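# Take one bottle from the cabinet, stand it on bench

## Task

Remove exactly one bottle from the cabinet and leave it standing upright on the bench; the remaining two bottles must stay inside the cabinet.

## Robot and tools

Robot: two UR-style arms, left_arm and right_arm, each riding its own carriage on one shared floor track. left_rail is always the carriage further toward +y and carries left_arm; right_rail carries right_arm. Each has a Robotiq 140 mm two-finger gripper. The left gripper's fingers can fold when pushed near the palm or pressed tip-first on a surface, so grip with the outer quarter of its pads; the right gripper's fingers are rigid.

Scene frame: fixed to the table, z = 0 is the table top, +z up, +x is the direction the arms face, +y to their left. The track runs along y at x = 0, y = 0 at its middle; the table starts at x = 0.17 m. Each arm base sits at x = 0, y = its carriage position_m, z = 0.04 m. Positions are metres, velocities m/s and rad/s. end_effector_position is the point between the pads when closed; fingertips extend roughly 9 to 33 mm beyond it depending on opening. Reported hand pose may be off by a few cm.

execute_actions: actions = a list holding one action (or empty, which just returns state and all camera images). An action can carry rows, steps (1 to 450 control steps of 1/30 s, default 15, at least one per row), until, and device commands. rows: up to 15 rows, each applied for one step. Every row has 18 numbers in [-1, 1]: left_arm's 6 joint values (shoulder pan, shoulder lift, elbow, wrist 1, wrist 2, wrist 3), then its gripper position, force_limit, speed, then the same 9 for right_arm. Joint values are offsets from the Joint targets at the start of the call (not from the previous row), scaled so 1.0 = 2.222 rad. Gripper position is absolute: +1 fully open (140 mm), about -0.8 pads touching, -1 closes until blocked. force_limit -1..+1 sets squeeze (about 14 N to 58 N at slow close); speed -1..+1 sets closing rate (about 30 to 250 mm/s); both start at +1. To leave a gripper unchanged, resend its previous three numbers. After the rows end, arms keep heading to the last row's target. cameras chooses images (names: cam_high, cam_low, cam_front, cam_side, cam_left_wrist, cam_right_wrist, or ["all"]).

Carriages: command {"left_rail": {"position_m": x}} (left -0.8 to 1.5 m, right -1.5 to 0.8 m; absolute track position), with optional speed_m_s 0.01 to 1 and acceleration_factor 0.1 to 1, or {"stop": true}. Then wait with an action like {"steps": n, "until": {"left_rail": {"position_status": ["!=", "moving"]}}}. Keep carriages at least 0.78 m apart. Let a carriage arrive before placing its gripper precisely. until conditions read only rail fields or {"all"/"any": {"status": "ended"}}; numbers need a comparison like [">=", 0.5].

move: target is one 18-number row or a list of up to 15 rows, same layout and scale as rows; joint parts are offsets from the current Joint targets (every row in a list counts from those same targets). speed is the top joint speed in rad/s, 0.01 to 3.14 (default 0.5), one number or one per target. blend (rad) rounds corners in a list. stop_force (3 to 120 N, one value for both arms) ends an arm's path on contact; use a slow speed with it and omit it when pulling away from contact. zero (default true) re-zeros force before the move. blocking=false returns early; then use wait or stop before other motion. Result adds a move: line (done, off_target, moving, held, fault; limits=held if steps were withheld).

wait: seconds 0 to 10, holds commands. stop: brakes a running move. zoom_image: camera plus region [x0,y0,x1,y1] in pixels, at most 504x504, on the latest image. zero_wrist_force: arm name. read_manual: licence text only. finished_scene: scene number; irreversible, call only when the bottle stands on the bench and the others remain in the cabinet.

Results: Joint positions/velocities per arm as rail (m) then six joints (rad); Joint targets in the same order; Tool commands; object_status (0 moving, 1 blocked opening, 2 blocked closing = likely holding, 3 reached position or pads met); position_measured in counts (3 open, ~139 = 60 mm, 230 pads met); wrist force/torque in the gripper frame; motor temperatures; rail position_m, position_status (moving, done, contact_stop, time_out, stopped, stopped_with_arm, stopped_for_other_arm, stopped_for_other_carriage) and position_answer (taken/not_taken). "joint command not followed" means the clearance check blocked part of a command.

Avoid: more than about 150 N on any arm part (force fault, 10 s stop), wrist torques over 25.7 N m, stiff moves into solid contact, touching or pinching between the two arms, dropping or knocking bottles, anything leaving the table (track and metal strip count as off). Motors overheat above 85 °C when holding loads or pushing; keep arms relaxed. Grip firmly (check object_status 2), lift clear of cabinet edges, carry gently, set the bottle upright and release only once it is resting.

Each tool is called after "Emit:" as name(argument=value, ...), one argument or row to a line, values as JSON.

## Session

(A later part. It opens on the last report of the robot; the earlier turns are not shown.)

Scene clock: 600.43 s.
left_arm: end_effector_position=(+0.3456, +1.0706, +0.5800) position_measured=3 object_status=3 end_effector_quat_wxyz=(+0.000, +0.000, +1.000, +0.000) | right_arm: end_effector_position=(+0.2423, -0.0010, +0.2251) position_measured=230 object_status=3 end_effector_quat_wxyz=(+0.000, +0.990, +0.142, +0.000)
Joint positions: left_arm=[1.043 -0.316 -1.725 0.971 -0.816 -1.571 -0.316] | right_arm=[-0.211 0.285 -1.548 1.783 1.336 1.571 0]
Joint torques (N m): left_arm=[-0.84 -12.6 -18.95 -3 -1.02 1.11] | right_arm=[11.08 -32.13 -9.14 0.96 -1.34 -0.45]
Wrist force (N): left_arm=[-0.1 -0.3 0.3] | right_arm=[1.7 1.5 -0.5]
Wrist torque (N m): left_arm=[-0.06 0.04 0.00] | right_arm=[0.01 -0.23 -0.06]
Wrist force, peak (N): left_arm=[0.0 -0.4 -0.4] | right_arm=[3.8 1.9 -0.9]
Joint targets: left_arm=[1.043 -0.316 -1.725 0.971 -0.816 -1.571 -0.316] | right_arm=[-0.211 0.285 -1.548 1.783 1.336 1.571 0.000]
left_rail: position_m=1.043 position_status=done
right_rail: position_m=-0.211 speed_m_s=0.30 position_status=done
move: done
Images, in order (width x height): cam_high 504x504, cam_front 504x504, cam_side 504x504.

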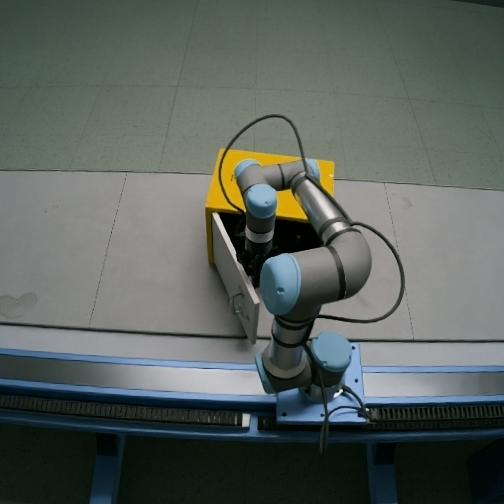

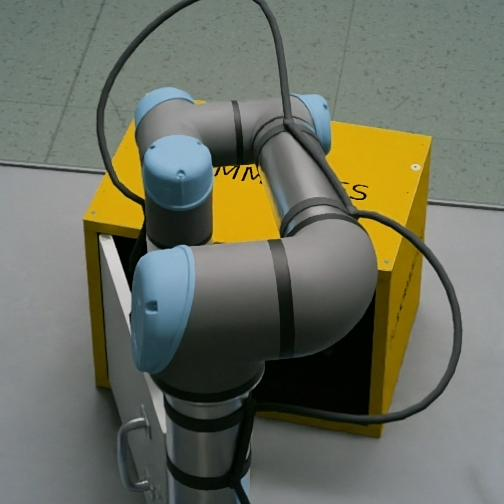

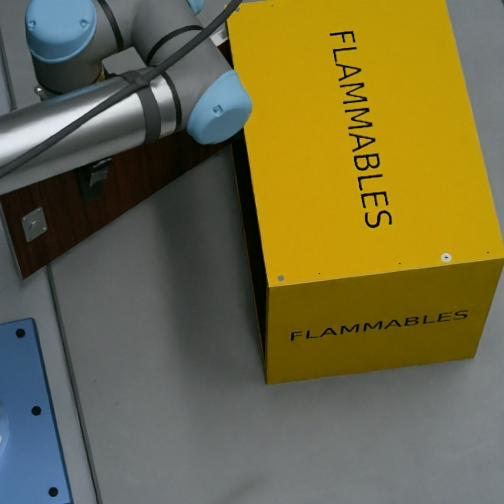

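Emit:
move(
  target=[
    [0,0,0,0,0,0,1,1,1,0.1722,0.0702,-0.0780,0.0077,0,0,-1,-1,-1],
    [0,0,0,0,0,0,1,1,1,0.2333,0.1442,-0.1729,0.0287,0,0,-1,-1,-1],
  ],
  speed=0.18,
  stop_force=20,
  blend=[0.02,0],
  cameras=["cam_right_wrist","cam_side","cam_high","cam_front"],
)

Scene clock: 611.57 s.
left_arm: end_effector_position=(+0.3456, +1.0706, +0.5800) position_measured=3 object_status=3 end_effector_quat_wxyz=(+0.000, +0.000, +1.000, +0.000) | right_arm: end_effector_position=(+0.2024, +0.1911, +0.2249) position_measured=230 object_status=3 end_effector_quat_wxyz=(+0.000, +0.920, +0.391, +0.000)
Joint positions: left_arm=[1.043 -0.316 -1.725 0.971 -0.816 -1.571 -0.316] | right_arm=[-0.211 0.804 -1.228 1.399 1.399 1.571 0]
Joint torques (N m): left_arm=[-0.4 -12.08 -18.88 -2.87 -0.9 1] | right_arm=[11.53 -22.01 -26.11 4.22 -1.25 -0.4]
Wrist force (N): left_arm=[0.0 -0.3 -0.2] | right_arm=[-1.3 0.5 -1.3]
Wrist torque (N m): left_arm=[-0.08 0.00 0.00] | right_arm=[-0.05 0.03 -0.10]
Wrist force, peak (N): left_arm=[-0.2 -0.2 -0.6] | right_arm=[1.8 2.0 -0.4]
Joint targets: left_arm=[1.043 -0.316 -1.725 0.971 -0.816 -1.571 -0.316] | right_arm=[-0.211 0.804 -1.228 1.399 1.399 1.571 0.000]
left_rail: position_m=1.043 position_status=done
right_rail: position_m=-0.211 speed_m_s=0.30 position_status=done
move: done
Images, in order (width x height): cam_high 504x504, cam_front 504x504, cam_side 504x504, cam_right_wrist 896x504.

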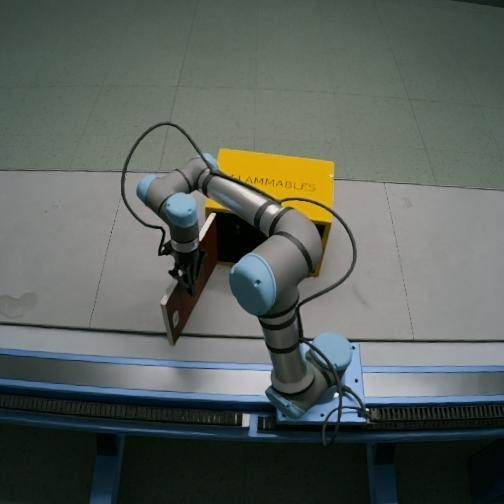

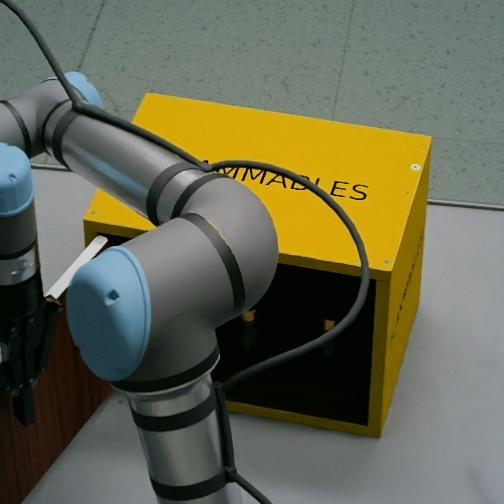

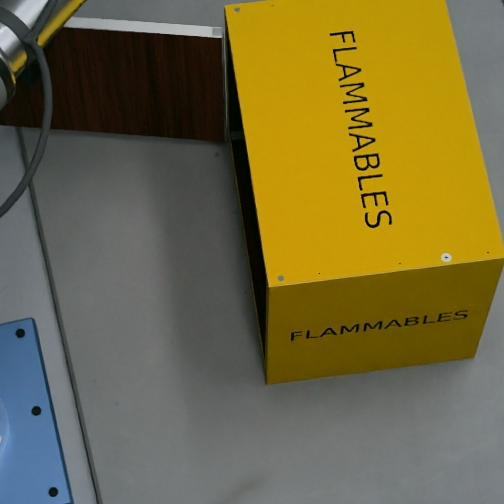

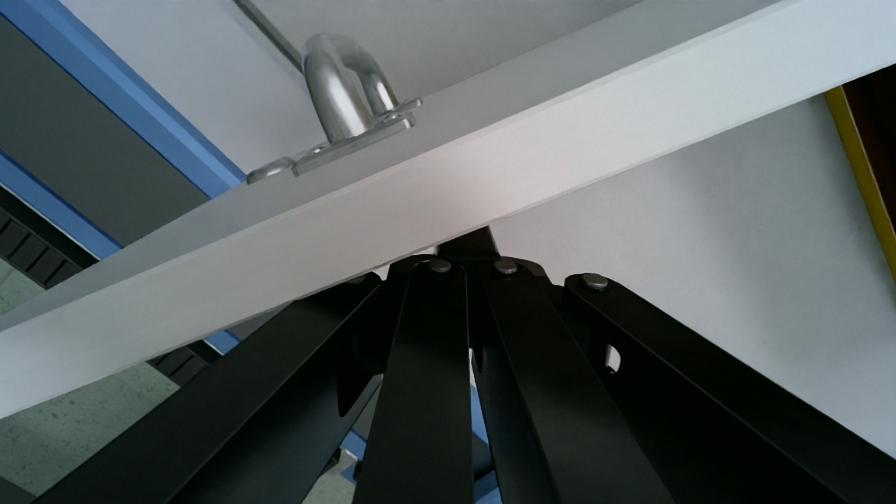

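Emit:
move(
  target=[0,0,0,0,0,0,1,1,1,0,-0.0006,-0.149,0.1499,0,0,-1,-1,-1],
  speed=0.5,
)

Emit:
execute_actions(
  actions=[
    {"right_rail":{"position_m":-0.52,"speed_m_s":0.4},"steps":150,"until":{"right_rail":{"position_status":["!=","moving"]}}},
  ],
)

Emit:
move(
  target=[0,0,0,0,0,0,1,1,1,0.2322,-0.1808,0.3425,-0.8686,0.4631,0,-0.9,-1,-1],
  speed=0.8,
)

Emit:
move(
  target=[0,0,0,0,0,0,1,1,1,0,0.1077,0.1468,-0.2545,0,0,-0.9,-1,-1],
  speed=0.5,
  cameras=["cam_right_wrist","cam_side","cam_high","cam_front"],
)

Scene clock: 637.13 s.
left_arm: end_effector_position=(+0.3456, +1.0706, +0.5800) position_measured=3 object_status=3 end_effector_quat_wxyz=(+0.000, +0.000, +1.000, +0.000) | right_arm: end_effector_position=(+0.2023, +0.1910, +0.3548) position_measured=230 object_status=3 end_effector_quat_wxyz=(+0.000, +0.920, +0.391, +0.000)
Joint positions: left_arm=[1.043 -0.316 -1.725 0.971 -0.816 -1.571 -0.316] | right_arm=[-0.211 0.804 -1.229 1.068 1.732 1.571 0]
Joint torques (N m): left_arm=[0.14 -10.99 -19.03 -2.96 -0.96 1.35] | right_arm=[8.06 -47.62 -25.95 4.9 -0.51 -0.39]
Wrist force (N): left_arm=[0.1 -0.1 0.0] | right_arm=[0.1 -0.8 -0.3]
Wrist torque (N m): left_arm=[-0.03 0.00 0.01] | right_arm=[-0.14 -0.04 -0.06]
Wrist force, peak (N): left_arm=[-0.3 -0.2 -0.4] | right_arm=[-2.1 0.3 1.9]
Joint targets: left_arm=[1.043 -0.316 -1.725 0.971 -0.816 -1.571 -0.316] | right_arm=[-0.211 0.804 -1.229 1.068 1.732 1.571 0.000]
left_rail: position_m=1.043 position_status=done
right_rail: position_m=-0.211 speed_m_s=0.30 position_status=done
move: done

Scene clock: 638.53 s.
left_arm: end_effector_position=(+0.3456, +1.0706, +0.5800) position_measured=3 object_status=3 end_effector_quat_wxyz=(+0.000, +0.000, +1.000, +0.000) | right_arm: end_effector_position=(+0.2023, -0.1180, +0.3550) position_measured=230 object_status=3 end_effector_quat_wxyz=(+0.000, +0.920, +0.391, +0.000)
Joint positions: left_arm=[1.043 -0.316 -1.725 0.971 -0.816 -1.571 -0.316] | right_arm=[-0.52 0.804 -1.229 1.068 1.732 1.571 0]
Joint torques (N m): left_arm=[-1.21 -12.81 -18.88 -2.95 -0.97 1.09] | right_arm=[5.59 -34.01 -22.84 2.81 -0.23 -0.27]
Wrist force (N): left_arm=[-0.1 -0.3 -0.4] | right_arm=[0.3 -0.9 -0.4]
Wrist torque (N m): left_arm=[-0.08 0.04 0.00] | right_arm=[-0.16 -0.09 -0.07]
Wrist force, peak (N): left_arm=[-0.3 -0.4 -0.2] | right_arm=[1.9 -2.5 -0.4]
Joint targets: left_arm=[1.043 -0.316 -1.725 0.971 -0.816 -1.571 -0.316] | right_arm=[-0.520 0.804 -1.229 1.068 1.732 1.571 0.000]
Tool commands: left_gripper/position=+1.0 left_gripper/force_limit=+1.0 left_gripper/speed=+1.0 right_gripper/position=-1.0 right_gripper/force_limit=-1.0 right_gripper/speed=-1.0
left_rail: position_m=1.043 position_status=done
right_rail: position_m=-0.520 speed_m_s=0.40 position_status=done

Scene clock: 641.80 s.
left_arm: end_effector_position=(+0.3456, +1.0706, +0.5800) position_measured=3 object_status=3 end_effector_quat_wxyz=(+0.000, +0.000, +1.000, +0.000) | right_arm: end_effector_position=(+0.2582, -0.0499, +0.4500) position_measured=230 object_status=3 end_effector_quat_wxyz=(-0.102, +0.700, +0.103, +0.700)
Joint positions: left_arm=[1.043 -0.316 -1.725 0.971 -0.816 -1.571 -0.316] | right_arm=[-0.52 1.319 -1.631 1.828 -0.197 2.599 0]
Joint torques (N m): left_arm=[-0.65 -11.77 -19.79 -2.97 -1.02 0.87] | right_arm=[10.58 -31.31 -13.73 -3.1 1.43 -0.41]
Wrist force (N): left_arm=[-0.1 -0.4 0.1] | right_arm=[-1.2 -2.0 -0.6]
Wrist torque (N m): left_arm=[-0.08 0.02 0.00] | right_arm=[-0.53 0.26 0.10]
Wrist force, peak (N): left_arm=[-0.2 -0.5 -0.2] | right_arm=[-1.3 -2.2 -0.6]
Joint targets: left_arm=[1.043 -0.316 -1.725 0.971 -0.816 -1.571 -0.316] | right_arm=[-0.520 1.320 -1.631 1.829 -0.198 2.600 0.000]
left_rail: position_m=1.043 position_status=done
right_rail: position_m=-0.520 speed_m_s=0.40 position_status=done
move: done

Scene clock: 643.67 s.
left_arm: end_effector_position=(+0.3456, +1.0706, +0.5800) position_measured=3 object_status=3 end_effector_quat_wxyz=(+0.000, +0.000, +1.000, +0.000) | right_arm: end_effector_position=(+0.2582, -0.0497, +0.2500) position_measured=230 object_status=3 end_effector_quat_wxyz=(-0.102, +0.700, +0.102, +0.700)
Joint positions: left_arm=[1.043 -0.316 -1.725 0.971 -0.816 -1.571 -0.316] | right_arm=[-0.52 1.32 -1.392 2.155 -0.763 2.6 0]
Joint torques (N m): left_arm=[-0.54 -12.46 -19.43 -3.09 -1.07 1.01] | right_arm=[10.78 -13.21 -8.28 -3.22 1.2 -0.17]
Wrist force (N): left_arm=[-0.1 -0.3 -0.1] | right_arm=[-1.2 -2.0 -0.6]
Wrist torque (N m): left_arm=[-0.06 0.02 0.00] | right_arm=[-0.54 0.23 0.10]
Wrist force, peak (N): left_arm=[0.0 -0.2 -0.5] | right_arm=[-2.3 -1.8 -0.8]
Joint targets: left_arm=[1.043 -0.316 -1.725 0.971 -0.816 -1.571 -0.316] | right_arm=[-0.520 1.320 -1.392 2.155 -0.763 2.600 0.000]
left_rail: position_m=1.043 position_status=done
right_rail: position_m=-0.520 speed_m_s=0.40 position_status=done
move: done
Images, in order (width x height): cam_high 504x504, cam_front 504x504, cam_side 504x504, cam_right_wrist 896x504.

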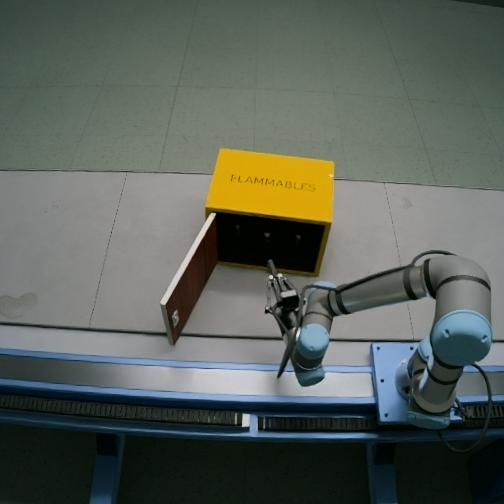

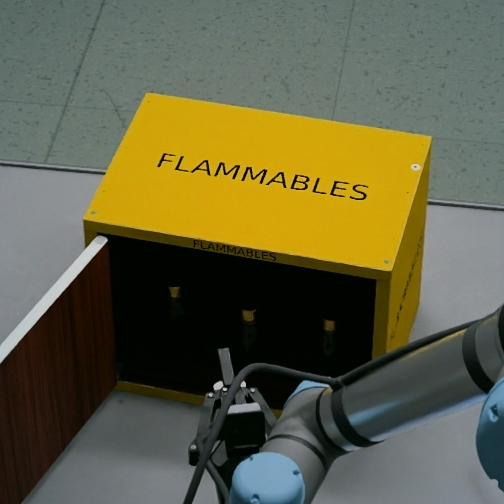

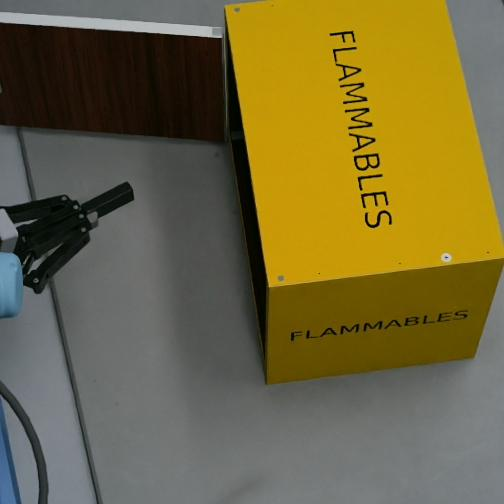

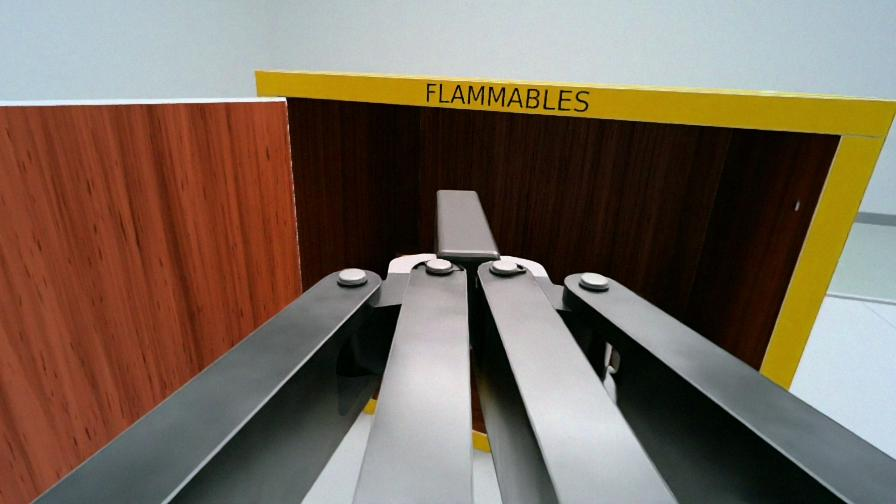

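Emit:
execute_actions(
  actions=[
    {"rows":[[0,0,0,0,0,0,1,1,1,0,0,0,0,0,0,1,-1,0]],"steps":40},
  ],
  cameras=["cam_right_wrist"],
)

Emit:
zoom_image(
  camera="cam_right_wrist",
  region=[240, 80, 740, 504],
)

Scene clock: 650.70 s.
left_arm: end_effector_position=(+0.3456, +1.0706, +0.5800) position_measured=3 object_status=3 end_effector_quat_wxyz=(+0.000, +0.000, +1.000, +0.000) | right_arm: end_effector_position=(+0.2582, -0.0498, +0.2499) position_measured=3 object_status=3 end_effector_quat_wxyz=(-0.102, +0.700, +0.102, +0.700)
Joint positions: left_arm=[1.043 -0.316 -1.725 0.971 -0.816 -1.571 -0.316] | right_arm=[-0.52 1.32 -1.392 2.155 -0.763 2.6 0]
Joint torques (N m): left_arm=[-0.88 -12.17 -19.13 -3.02 -1.18 1.02] | right_arm=[10.6 -12.73 -8.07 -2.88 1.09 -0.37]
Wrist force (N): left_arm=[-0.1 -0.2 -0.1] | right_arm=[-0.9 -2.1 -0.5]
Wrist torque (N m): left_arm=[-0.04 0.03 0.00] | right_arm=[-0.54 0.26 0.10]
Wrist force, peak (N): left_arm=[-0.1 -0.6 0.0] | right_arm=[-1.0 -2.3 -0.6]
Joint targets: left_arm=[1.043 -0.316 -1.725 0.971 -0.816 -1.571 -0.316] | right_arm=[-0.520 1.320 -1.392 2.155 -0.763 2.600 0.000]
left_rail: position_m=1.043 position_status=done
right_rail: position_m=-0.520 speed_m_s=0.40 position_status=done
Images, in order (width x height): cam_right_wrist 896x504.

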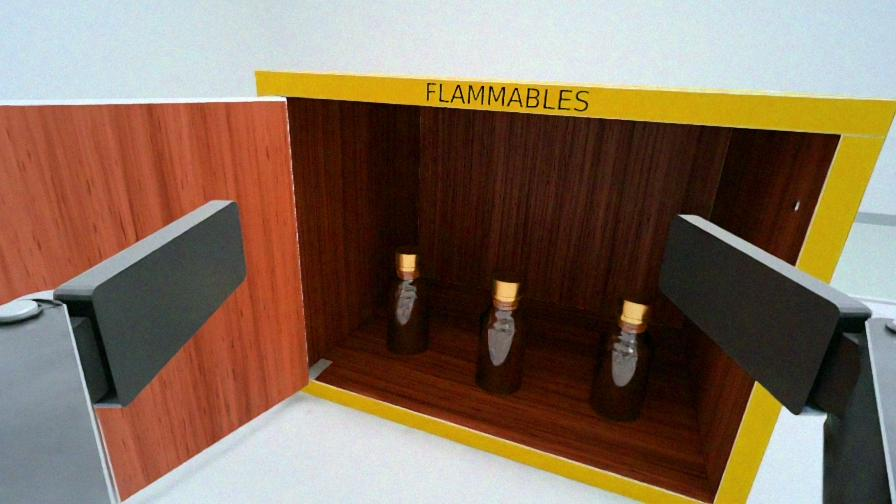

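Scaled by 1.008.

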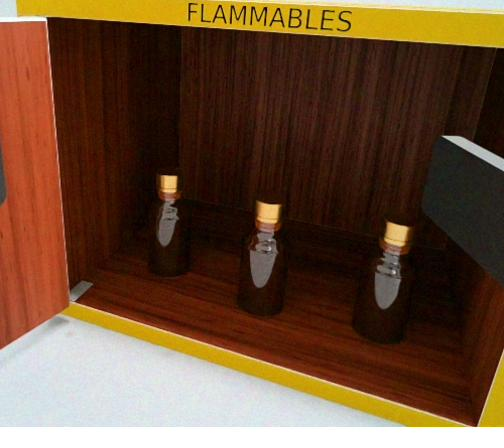

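Emit:
execute_actions(
  actions=[
    {"right_rail":{"position_m":-0.5,"speed_m_s":0.4},"steps":100,"until":{"right_rail":{"position_status":["!=","moving"]}}},
  ],
)

Emit:
move(
  target=[0,0,0,0,0,0,1,1,1,-0.1595,0.0945,-0.0010,0.1363,-0.1713,0.1468,0.3,-1,-1],
  speed=0.3,
  cameras=["cam_right_wrist","cam_side","cam_front"],
)

Emit:
zoom_image(
  camera="cam_right_wrist",
  region=[200, 0, 700, 300],
)

Scene clock: 757.47 s.
left_arm: end_effector_position=(+0.3456, +1.0706, +0.5800) position_measured=3 object_status=3 end_effector_quat_wxyz=(+0.000, +0.000, +1.000, +0.000) | right_arm: end_effector_position=(+0.2582, -0.0298, +0.2499) position_measured=3 object_status=3 end_effector_quat_wxyz=(-0.102, +0.700, +0.103, +0.700)
Joint positions: left_arm=[1.043 -0.316 -1.725 0.971 -0.816 -1.571 -0.316] | right_arm=[-0.5 1.32 -1.392 2.155 -0.763 2.6 0]
Joint torques (N m): left_arm=[-0.29 -13.21 -18.98 -3.12 -1.18 1.17] | right_arm=[6.9 -20.17 -16.73 -1.88 0.88 -0.27]
Wrist force (N): left_arm=[-0.3 -0.2 -0.1] | right_arm=[-0.9 -2.2 -0.6]
Wrist torque (N m): left_arm=[-0.05 0.07 0.01] | right_arm=[-0.56 0.28 0.10]
Wrist force, peak (N): left_arm=[0.4 -0.4 0.0] | right_arm=[-1.0 -3.9 0.0]
Joint targets: left_arm=[1.043 -0.316 -1.725 0.971 -0.816 -1.571 -0.316] | right_arm=[-0.500 1.320 -1.392 2.155 -0.763 2.600 0.000]
Tool commands: left_gripper/position=+1.0 left_gripper/force_limit=+1.0 left_gripper/speed=+1.0 right_gripper/position=+1.0 right_gripper/force_limit=-1.0 right_gripper/speed=+0.0
left_rail: position_m=1.043 position_status=done
right_rail: position_m=-0.500 speed_m_s=0.40 position_status=done

Scene clock: 759.53 s.
left_arm: end_effector_position=(+0.3456, +1.0706, +0.5800) position_measured=3 object_status=3 end_effector_quat_wxyz=(+0.000, +0.000, +1.000, +0.000) | right_arm: end_effector_position=(+0.3581, -0.0786, +0.0639) position_measured=91 object_status=0 end_effector_quat_wxyz=(-0.069, +0.827, +0.104, +0.548)
Joint positions: left_arm=[1.043 -0.316 -1.725 0.971 -0.816 -1.571 -0.316] | right_arm=[-0.5 0.965 -1.182 2.153 -0.46 2.219 0.326]
Joint torques (N m): left_arm=[-0.47 -11.63 -18.97 -3.17 -1.12 1] | right_arm=[-11.98 -17.44 -19.98 1.94 -0.39 1.62]
Wrist force (N): left_arm=[-0.1 -0.3 0.0] | right_arm=[-1.5 -1.9 -0.2]
Wrist torque (N m): left_arm=[-0.08 0.04 0.00] | right_arm=[-0.44 0.32 0.11]
Wrist force, peak (N): left_arm=[-0.2 -0.3 -0.3] | right_arm=[-1.6 -2.2 -0.4]
Joint targets: left_arm=[1.043 -0.316 -1.725 0.971 -0.816 -1.571 -0.316] | right_arm=[-0.500 0.965 -1.182 2.153 -0.460 2.219 0.326]
left_rail: position_m=1.043 position_status=done
right_rail: position_m=-0.500 speed_m_s=0.40 position_status=done
move: done
Images, in order (width x height): cam_front 504x504, cam_side 504x504, cam_right_wrist 896x504.

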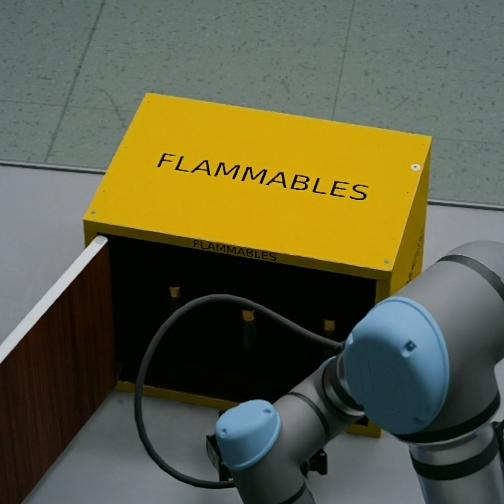

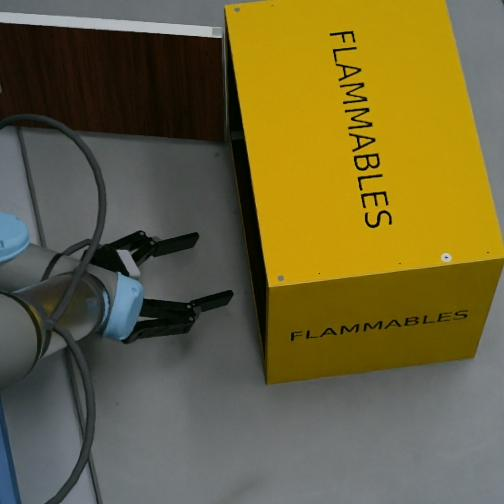

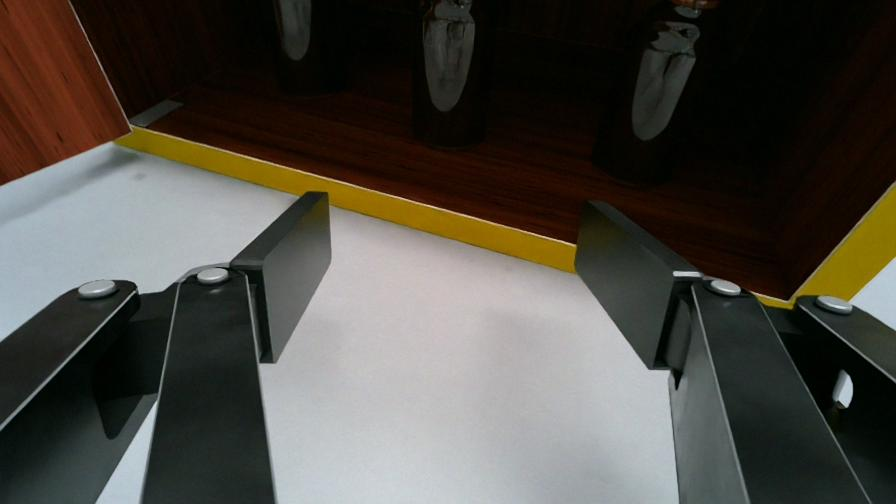

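Scaled by 1.008.

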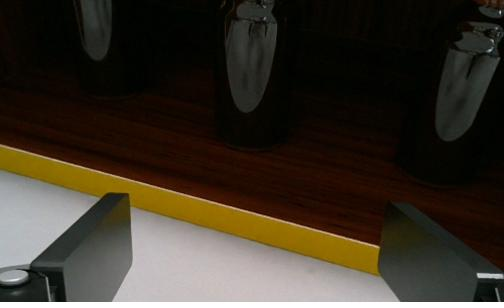

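Emit:
move(
  target=[
    [0,0,0,0,0,0,1,1,1,-0.0577,0.0262,-0.0495,0.0050,-0.0509,-0.0327,0.3,-1,-1],
    [0,0,0,0,0,0,1,1,1,-0.1006,0.0612,-0.1146,0.0250,-0.0893,-0.0542,0.3,-1,-1],
  ],
  speed=0.1,
  blend=[0.02,0],
  stop_force=8,
  cameras=["cam_right_wrist","cam_side","cam_front"],
)

Emit:
zoom_image(
  camera="cam_right_wrist",
  region=[200, 0, 700, 350],
)

Scene clock: 781.30 s.
left_arm: end_effector_position=(+0.3456, +1.0706, +0.5800) position_measured=3 object_status=3 end_effector_quat_wxyz=(+0.000, +0.000, +1.000, +0.000) | right_arm: end_effector_position=(+0.5032, -0.0416, +0.0639) position_measured=91 object_status=3 end_effector_quat_wxyz=(-0.069, +0.827, +0.104, +0.548)
Joint positions: left_arm=[1.043 -0.316 -1.725 0.971 -0.816 -1.571 -0.316] | right_arm=[-0.5 0.742 -1.046 1.898 -0.405 2.021 0.206]
Joint torques (N m): left_arm=[-0.54 -11.94 -18.26 -2.86 -1.29 1.12] | right_arm=[-11.85 -25.81 -22.71 1.4 -0.77 -1.72]
Wrist force (N): left_arm=[-0.1 -0.1 -0.1] | right_arm=[-1.2 -1.9 -0.4]
Wrist torque (N m): left_arm=[-0.03 0.02 0.01] | right_arm=[-0.47 0.26 0.18]
Wrist force, peak (N): left_arm=[0.0 -0.5 -0.3] | right_arm=[-1.5 -2.1 -0.6]
Joint targets: left_arm=[1.043 -0.316 -1.725 0.971 -0.816 -1.571 -0.316] | right_arm=[-0.500 0.742 -1.046 1.898 -0.405 2.021 0.206]
left_rail: position_m=1.043 position_status=done
right_rail: position_m=-0.500 speed_m_s=0.40 position_status=done
move: done
Images, in order (width x height): cam_front 504x504, cam_side 504x504, cam_right_wrist 896x504.

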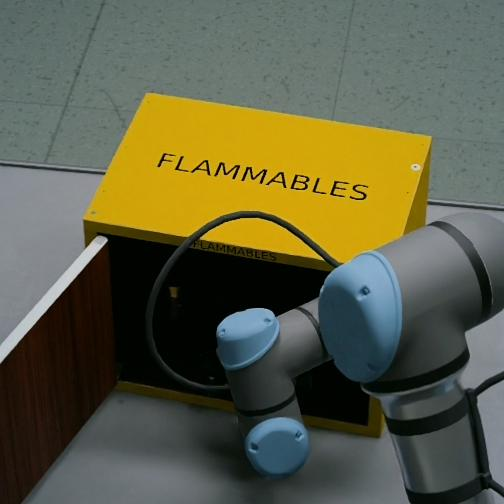

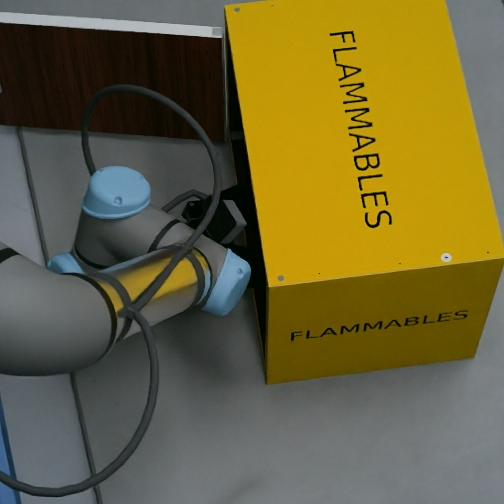

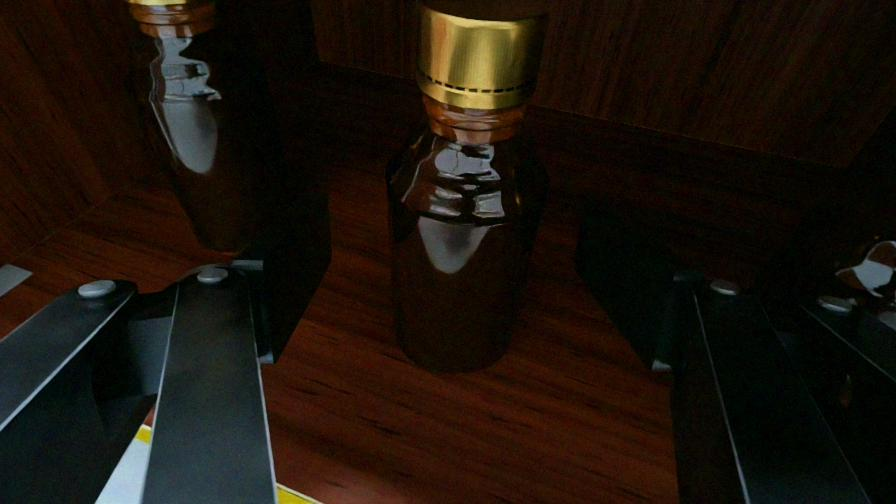

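Scaled by 1.008.

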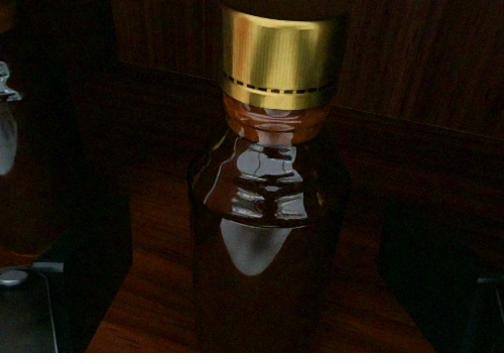

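Emit:
execute_actions(
  actions=[
    {"rows":[[0,0,0,0,0,0,1,1,1,0,0,0,0,0,0,-1,-0.3,-1]],"steps":90},
  ],
  cameras=["cam_right_wrist"],
)

Scene clock: 791.40 s.
left_arm: end_effector_position=(+0.3456, +1.0706, +0.5800) position_measured=3 object_status=3 end_effector_quat_wxyz=(+0.000, +0.000, +1.000, +0.000) | right_arm: end_effector_position=(+0.5032, -0.0416, +0.0639) position_measured=162 object_status=2 end_effector_quat_wxyz=(-0.069, +0.827, +0.104, +0.548)
Joint positions: left_arm=[1.043 -0.316 -1.725 0.971 -0.816 -1.571 -0.316] | right_arm=[-0.5 0.742 -1.046 1.898 -0.405 2.021 0.206]
Joint torques (N m): left_arm=[-0.42 -11.42 -19.4 -2.96 -1.56 1.07] | right_arm=[-6.77 -26.82 -18.08 0.53 0.33 -1.63]
Wrist force (N): left_arm=[0.2 -0.2 -0.4] | right_arm=[0.0 -1.7 -2.2]
Wrist torque (N m): left_arm=[-0.04 -0.04 0.00] | right_arm=[-0.46 0.23 0.18]
Wrist force, peak (N): left_arm=[0.0 -0.6 0.1] | right_arm=[1.4 -2.5 -2.9]
Joint targets: left_arm=[1.043 -0.316 -1.725 0.971 -0.816 -1.571 -0.316] | right_arm=[-0.500 0.742 -1.046 1.898 -0.405 2.021 0.206]
left_rail: position_m=1.043 position_status=done
right_rail: position_m=-0.500 speed_m_s=0.40 position_status=done
Images, in order (width x height): cam_right_wrist 896x504.

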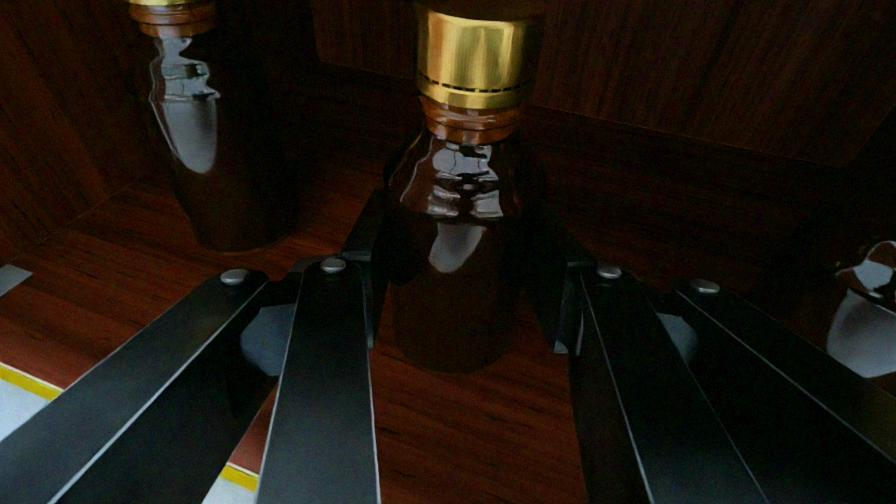

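Emit:
move(
  target=[
    [0,0,0,0,0,0,1,1,1,0,-0.0281,-0.0090,0.0370,0,0,-1,-0.3,-1],
    [0,0,0,0,0,0,1,1,1,0.0429,-0.0669,0.0558,0.0213,0.0384,0.0215,-1,-0.3,-1],
    [0,0,0,0,0,0,1,1,1,0.1006,-0.0963,0.1049,0.0199,0.0893,0.0542,-1,-0.3,-1],
  ],
  speed=[0.06,0.12,0.12],
  blend=[0.005,0.01,0],
  cameras=["cam_right_wrist","cam_side","cam_front"],
)

Scene clock: 823.87 s.
left_arm: end_effector_position=(+0.3456, +1.0706, +0.5800) position_measured=3 object_status=3 end_effector_quat_wxyz=(+0.000, +0.000, +1.000, +0.000) | right_arm: end_effector_position=(+0.3582, -0.0786, +0.0987) position_measured=162 object_status=2 end_effector_quat_wxyz=(-0.069, +0.827, +0.104, +0.548)
Joint positions: left_arm=[1.043 -0.316 -1.725 0.971 -0.816 -1.571 -0.316] | right_arm=[-0.5 0.965 -1.259 2.131 -0.36 2.219 0.326]
Joint torques (N m): left_arm=[-0.99 -11.75 -18.62 -3.1 -1.45 0.97] | right_arm=[11.38 -43.02 -7.89 -2.65 2.62 2.03]
Wrist force (N): left_arm=[0.0 -0.2 -0.1] | right_arm=[-4.3 -1.7 0.6]
Wrist torque (N m): left_arm=[-0.03 0.00 0.00] | right_arm=[-0.43 0.37 0.10]
Wrist force, peak (N): left_arm=[0.1 -0.5 -0.1] | right_arm=[-4.6 -1.7 0.0]
Joint targets: left_arm=[1.043 -0.316 -1.725 0.971 -0.816 -1.571 -0.316] | right_arm=[-0.500 0.965 -1.260 2.131 -0.360 2.219 0.326]
left_rail: position_m=1.043 position_status=done
right_rail: position_m=-0.500 speed_m_s=0.40 position_status=done
move: done
Images, in order (width x height): cam_front 504x504, cam_side 504x504, cam_right_wrist 896x504.

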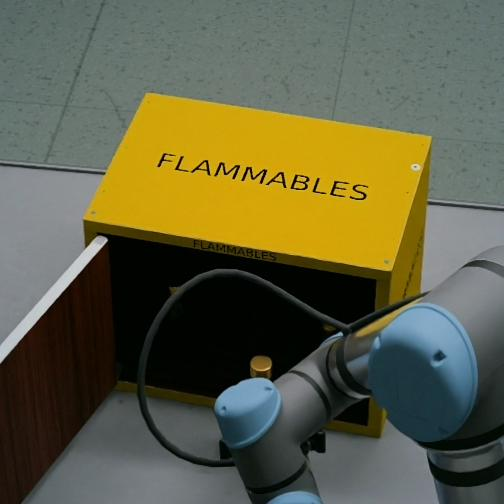

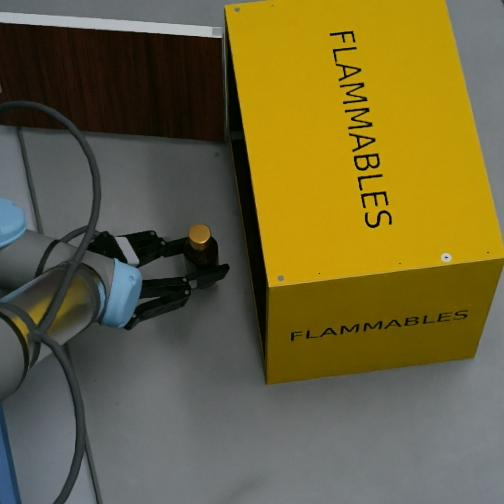

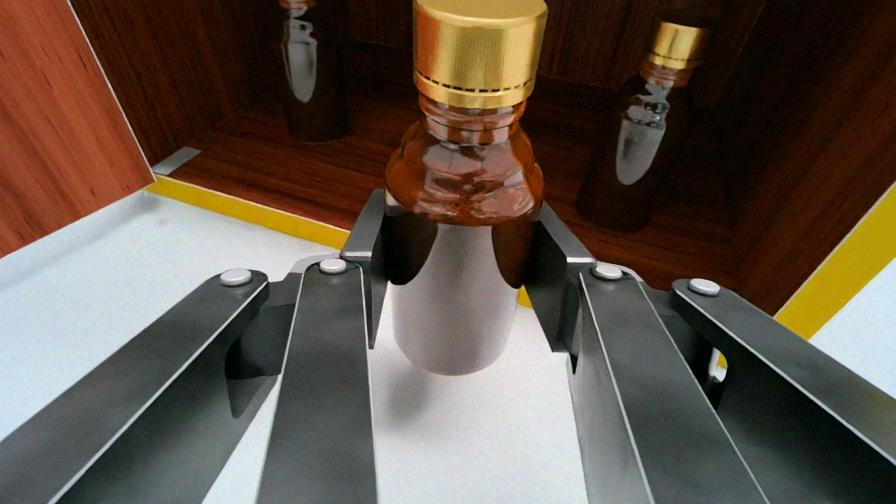

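Emit:
execute_actions(
  actions=[
    {"right_rail":{"position_m":-0.87,"speed_m_s":0.25,"acceleration_factor":0.3},"steps":200,"until":{"right_rail":{"position_status":["!=","moving"]}}},
  ],
  cameras=["cam_side","cam_high"],
)

Emit:
zero_wrist_force(
  arm="right_arm",
)

Scene clock: 837.60 s.
left_arm: end_effector_position=(+0.3456, +1.0706, +0.5800) position_measured=3 object_status=3 end_effector_quat_wxyz=(+0.000, +0.000, +1.000, +0.000) | right_arm: end_effector_position=(+0.3581, -0.4487, +0.0987) position_measured=162 object_status=2 end_effector_quat_wxyz=(-0.069, +0.827, +0.104, +0.548)
Joint positions: left_arm=[1.043 -0.316 -1.725 0.971 -0.816 -1.571 -0.316] | right_arm=[-0.87 0.965 -1.26 2.131 -0.361 2.219 0.326]
Joint torques (N m): left_arm=[0.76 -12.12 -19.59 -3.03 -1.56 1.16] | right_arm=[6.11 -39.97 -13.66 0.86 1.47 1.43]
Wrist force (N): left_arm=[0.1 0.0 -0.2] | right_arm=[-4.1 -1.6 0.4]
Wrist torque (N m): left_arm=[-0.01 -0.02 0.00] | right_arm=[-0.39 0.33 0.10]
Wrist force, peak (N): left_arm=[-0.3 -0.3 -0.6] | right_arm=[-4.3 -2.5 0.8]
Joint targets: left_arm=[1.043 -0.316 -1.725 0.971 -0.816 -1.571 -0.316] | right_arm=[-0.870 0.965 -1.260 2.131 -0.360 2.219 0.326]
Tool commands: left_gripper/position=+1.0 left_gripper/force_limit=+1.0 left_gripper/speed=+1.0 right_gripper/position=-1.0 right_gripper/force_limit=-0.3 right_gripper/speed=-1.0
left_rail: position_m=1.043 position_status=done
right_rail: position_m=-0.870 speed_m_s=0.25 position_status=done
Images, in order (width x height): cam_high 504x504, cam_side 504x504.

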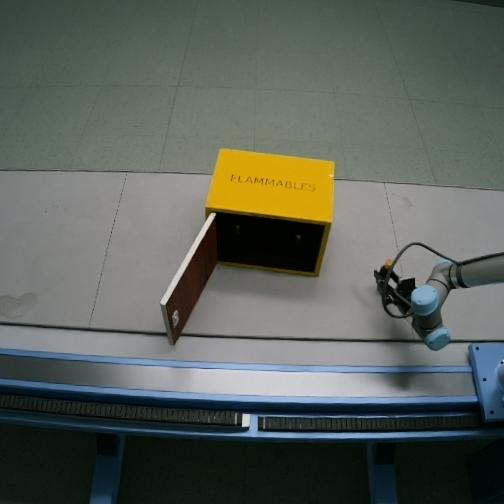

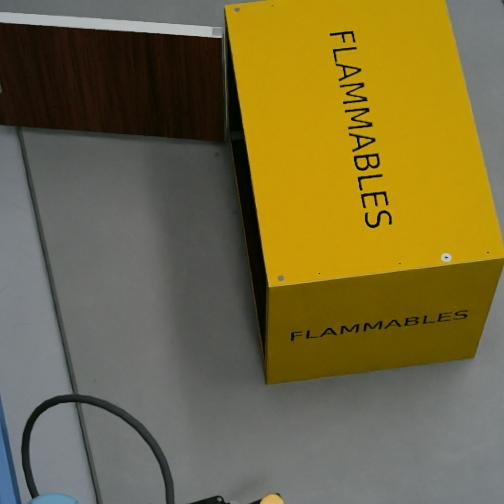

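Wrist force sensor zeroed.

Emit:
move(
  target=[0,0,0,0,0,0,1,1,1,0,0.0542,0.0134,-0.0676,0,0,-1,-0.3,-1],
  speed=0.05,
  stop_force=4,
  cameras=["cam_right_wrist"],
)

Scene clock: 847.23 s.
left_arm: end_effector_position=(+0.3456, +1.0706, +0.5800) position_measured=3 object_status=3 end_effector_quat_wxyz=(+0.000, +0.000, +1.000, +0.000) | right_arm: end_effector_position=(+0.3580, -0.4487, +0.0458) position_measured=162 object_status=2 end_effector_quat_wxyz=(-0.069, +0.827, +0.104, +0.548)
Joint positions: left_arm=[1.043 -0.316 -1.725 0.971 -0.816 -1.571 -0.316] | right_arm=[-0.87 0.965 -1.139 2.161 -0.511 2.219 0.326]
Joint torques (N m): left_arm=[-0.46 -12.7 -19.39 -2.91 -1.5 1.13] | right_arm=[-6.36 -19.38 -4.77 -2.48 0.04 0.68]
Wrist force (N, zeroed by zero_wrist_force on right_arm): left_arm=[-0.2 0.0 0.0] | right_arm=[0.0 -0.1 0.2]
Wrist torque (N m, zeroed by zero_wrist_force on right_arm): left_arm=[0.00 0.04 0.00] | right_arm=[-0.02 -0.02 0.00]
Wrist force, peak (N, zeroed by zero_wrist_force on right_arm): left_arm=[-0.1 -0.7 -0.2] | right_arm=[-0.3 -0.3 0.4]
Joint targets: left_arm=[1.043 -0.316 -1.725 0.971 -0.816 -1.571 -0.316] | right_arm=[-0.870 0.965 -1.139 2.161 -0.511 2.219 0.326]
left_rail: position_m=1.043 position_status=done
right_rail: position_m=-0.870 speed_m_s=0.25 position_status=done
move: done
Images, in order (width x height): cam_right_wrist 896x504.

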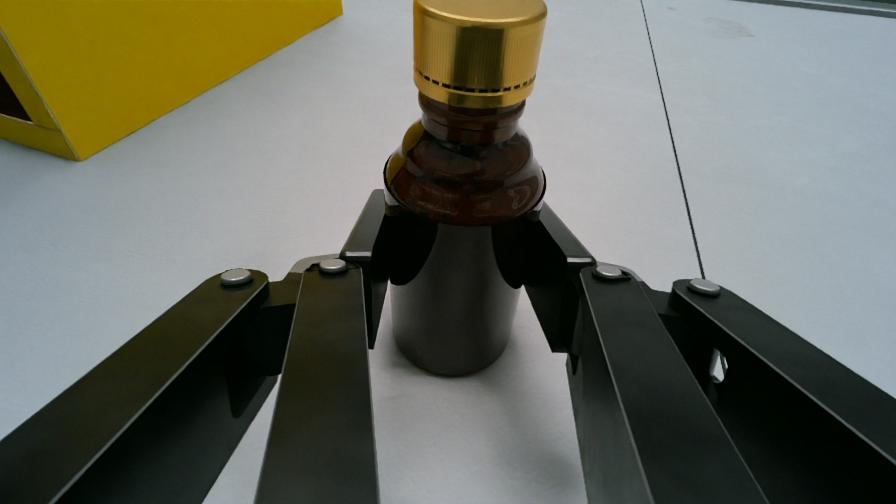

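Emit:
move(
  target=[0,0,0,0,0,0,1,1,1,0,0.0176,0.0023,-0.0199,0,0,-1,-0.3,-1],
  speed=0.02,
  stop_force=3,
  cameras=["cam_right_wrist"],
)

Scene clock: 857.20 s.
left_arm: end_effector_position=(+0.3456, +1.0706, +0.5800) position_measured=3 object_status=3 end_effector_quat_wxyz=(+0.000, +0.000, +1.000, +0.000) | right_arm: end_effector_position=(+0.3580, -0.4487, +0.0457) position_measured=162 object_status=2 end_effector_quat_wxyz=(-0.069, +0.827, +0.104, +0.548)
Joint positions: left_arm=[1.043 -0.316 -1.725 0.971 -0.816 -1.571 -0.316] | right_arm=[-0.87 0.965 -1.139 2.161 -0.511 2.219 0.326]
Joint torques (N m): left_arm=[-0.93 -12.97 -19.71 -3.05 -1.56 0.97] | right_arm=[-8.97 -42.55 -9.94 1.62 0.02 0.18]
Wrist force (N, zeroed by zero_wrist_force on right_arm): left_arm=[-0.1 -0.2 -0.1] | right_arm=[4.2 -0.5 -1.0]
Wrist torque (N m, zeroed by zero_wrist_force on right_arm): left_arm=[-0.05 0.02 0.00] | right_arm=[-0.06 -0.12 0.05]
Wrist force, peak (N, zeroed by zero_wrist_force on right_arm): left_arm=[0.0 -0.3 -0.4] | right_arm=[7.8 -0.9 -2.2]
Joint targets: left_arm=[1.043 -0.316 -1.725 0.971 -0.816 -1.571 -0.316] | right_arm=[-0.870 0.965 -1.139 2.161 -0.511 2.219 0.326]
left_rail: position_m=1.043 position_status=done
right_rail: position_m=-0.870 speed_m_s=0.25 position_status=done
move: contact (right_arm); right_arm: the wrist 1 is farthest, 0.044 rad from its target
Images, in order (width x height): cam_right_wrist 896x504.

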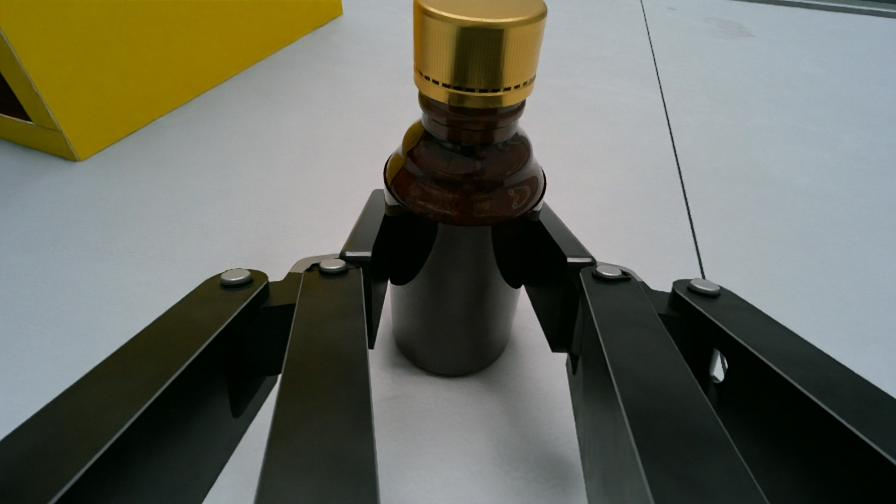

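Emit:
execute_actions(
  actions=[
    {"rows":[[0,0,0,0,0,0,1,1,1,0,0,0,0,0,0,0.3,-0.3,-1]],"steps":60},
  ],
  cameras=["cam_right_wrist"],
)

Emit:
move(
  target=[
    [0,0,0,0,0,0,1,1,1,0.0592,-0.0094,0.0253,0.0101,0.0510,0.0401,0.3,-0.3,-1],
    [0,0,0,0,0,0,1,1,1,0.1311,-0.0071,0.0346,0.0439,0.1097,0.1015,0.3,-0.3,-1],
  ],
  speed=0.15,
  blend=[0.02,0],
  cameras=["cam_right_wrist","cam_high"],
)

Scene clock: 953.40 s.
left_arm: end_effector_position=(+0.3456, +1.0706, +0.5800) position_measured=3 object_status=3 end_effector_quat_wxyz=(+0.000, +0.000, +1.000, +0.000) | right_arm: end_effector_position=(+0.3580, -0.4487, +0.0457) position_measured=91 object_status=3 end_effector_quat_wxyz=(-0.069, +0.827, +0.104, +0.548)
Joint positions: left_arm=[1.043 -0.316 -1.725 0.971 -0.816 -1.571 -0.316] | right_arm=[-0.87 0.965 -1.139 2.161 -0.511 2.219 0.326]
Joint torques (N m): left_arm=[0 -11.22 -19.36 -3.07 -1.8 1.04] | right_arm=[-8.71 -42.86 -16.48 -1.14 0 0.53]
Wrist force (N, zeroed by zero_wrist_force on right_arm): left_arm=[0.1 -0.2 -0.1] | right_arm=[2.7 -0.3 -0.7]
Wrist torque (N m, zeroed by zero_wrist_force on right_arm): left_arm=[-0.04 -0.01 0.01] | right_arm=[-0.07 -0.04 0.00]
Wrist force, peak (N, zeroed by zero_wrist_force on right_arm): left_arm=[0.1 -0.3 0.4] | right_arm=[4.2 -0.5 -0.9]
Joint targets: left_arm=[1.043 -0.316 -1.725 0.971 -0.816 -1.571 -0.316] | right_arm=[-0.870 0.965 -1.139 2.161 -0.511 2.219 0.326]
left_rail: position_m=1.043 position_status=done
right_rail: position_m=-0.870 speed_m_s=0.25 position_status=done
Images, in order (width x height): cam_right_wrist 896x504.

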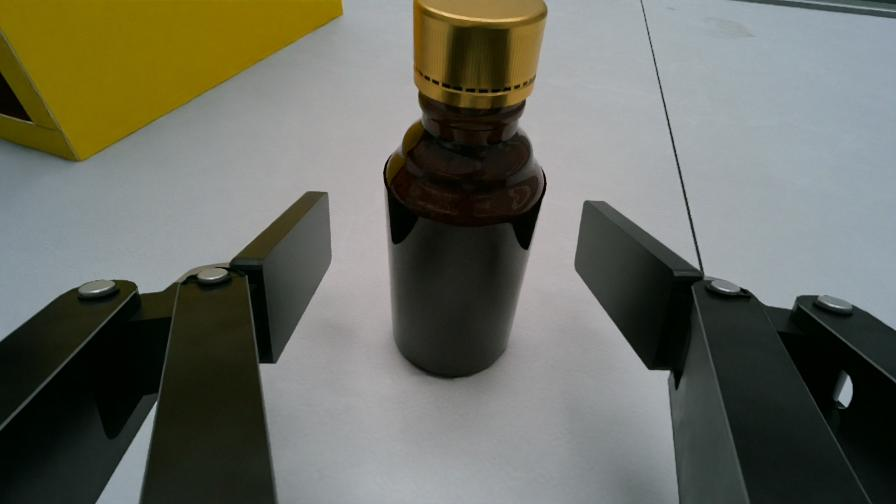

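Scene clock: 955.90 s.
left_arm: end_effector_position=(+0.3456, +1.0706, +0.5800) position_measured=3 object_status=3 end_effector_quat_wxyz=(+0.000, +0.000, +1.000, +0.000) | right_arm: end_effector_position=(+0.2418, -0.4786, +0.0454) position_measured=91 object_status=3 end_effector_quat_wxyz=(-0.069, +0.827, +0.104, +0.548)
Joint positions: left_arm=[1.043 -0.316 -1.725 0.971 -0.816 -1.571 -0.316] | right_arm=[-0.87 1.256 -1.155 2.238 -0.414 2.462 0.551]
Joint torques (N m): left_arm=[-1.17 -12.3 -20.44 -3.07 -1.83 1] | right_arm=[10.62 -15.16 -1.65 2.62 2.76 1.57]
Wrist force (N, zeroed by zero_wrist_force on right_arm): left_arm=[0.1 0.0 0.1] | right_arm=[2.9 -0.1 -0.7]
Wrist torque (N m, zeroed by zero_wrist_force on right_arm): left_arm=[0.00 -0.02 0.00] | right_arm=[-0.04 -0.10 -0.01]
Wrist force, peak (N, zeroed by zero_wrist_force on right_arm): left_arm=[-0.5 -0.2 0.2] | right_arm=[3.2 -0.1 -0.6]
Joint targets: left_arm=[1.043 -0.316 -1.725 0.971 -0.816 -1.571 -0.316] | right_arm=[-0.870 1.256 -1.155 2.238 -0.413 2.463 0.552]
left_rail: position_m=1.043 position_status=done
right_rail: position_m=-0.870 speed_m_s=0.25 position_status=done
move: done
Images, in order (width x height): cam_high 504x504, cam_right_wrist 896x504.

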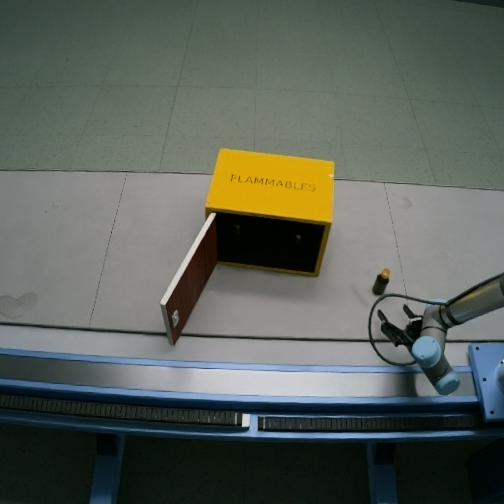

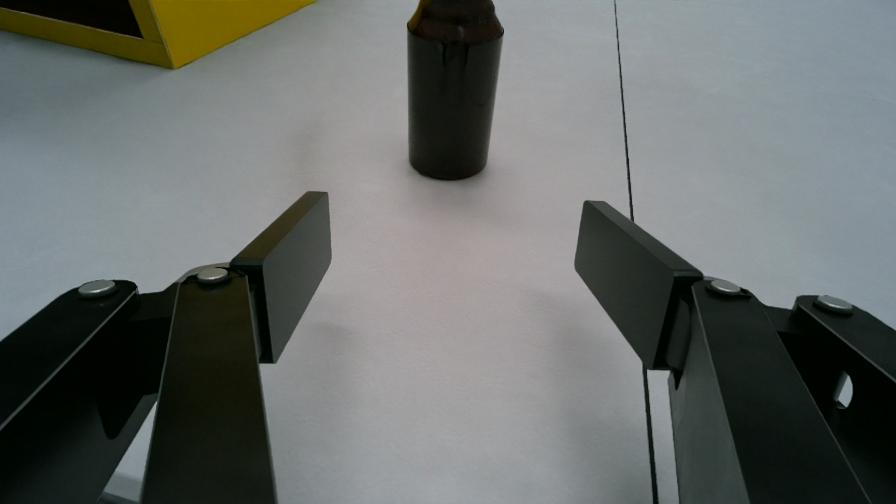

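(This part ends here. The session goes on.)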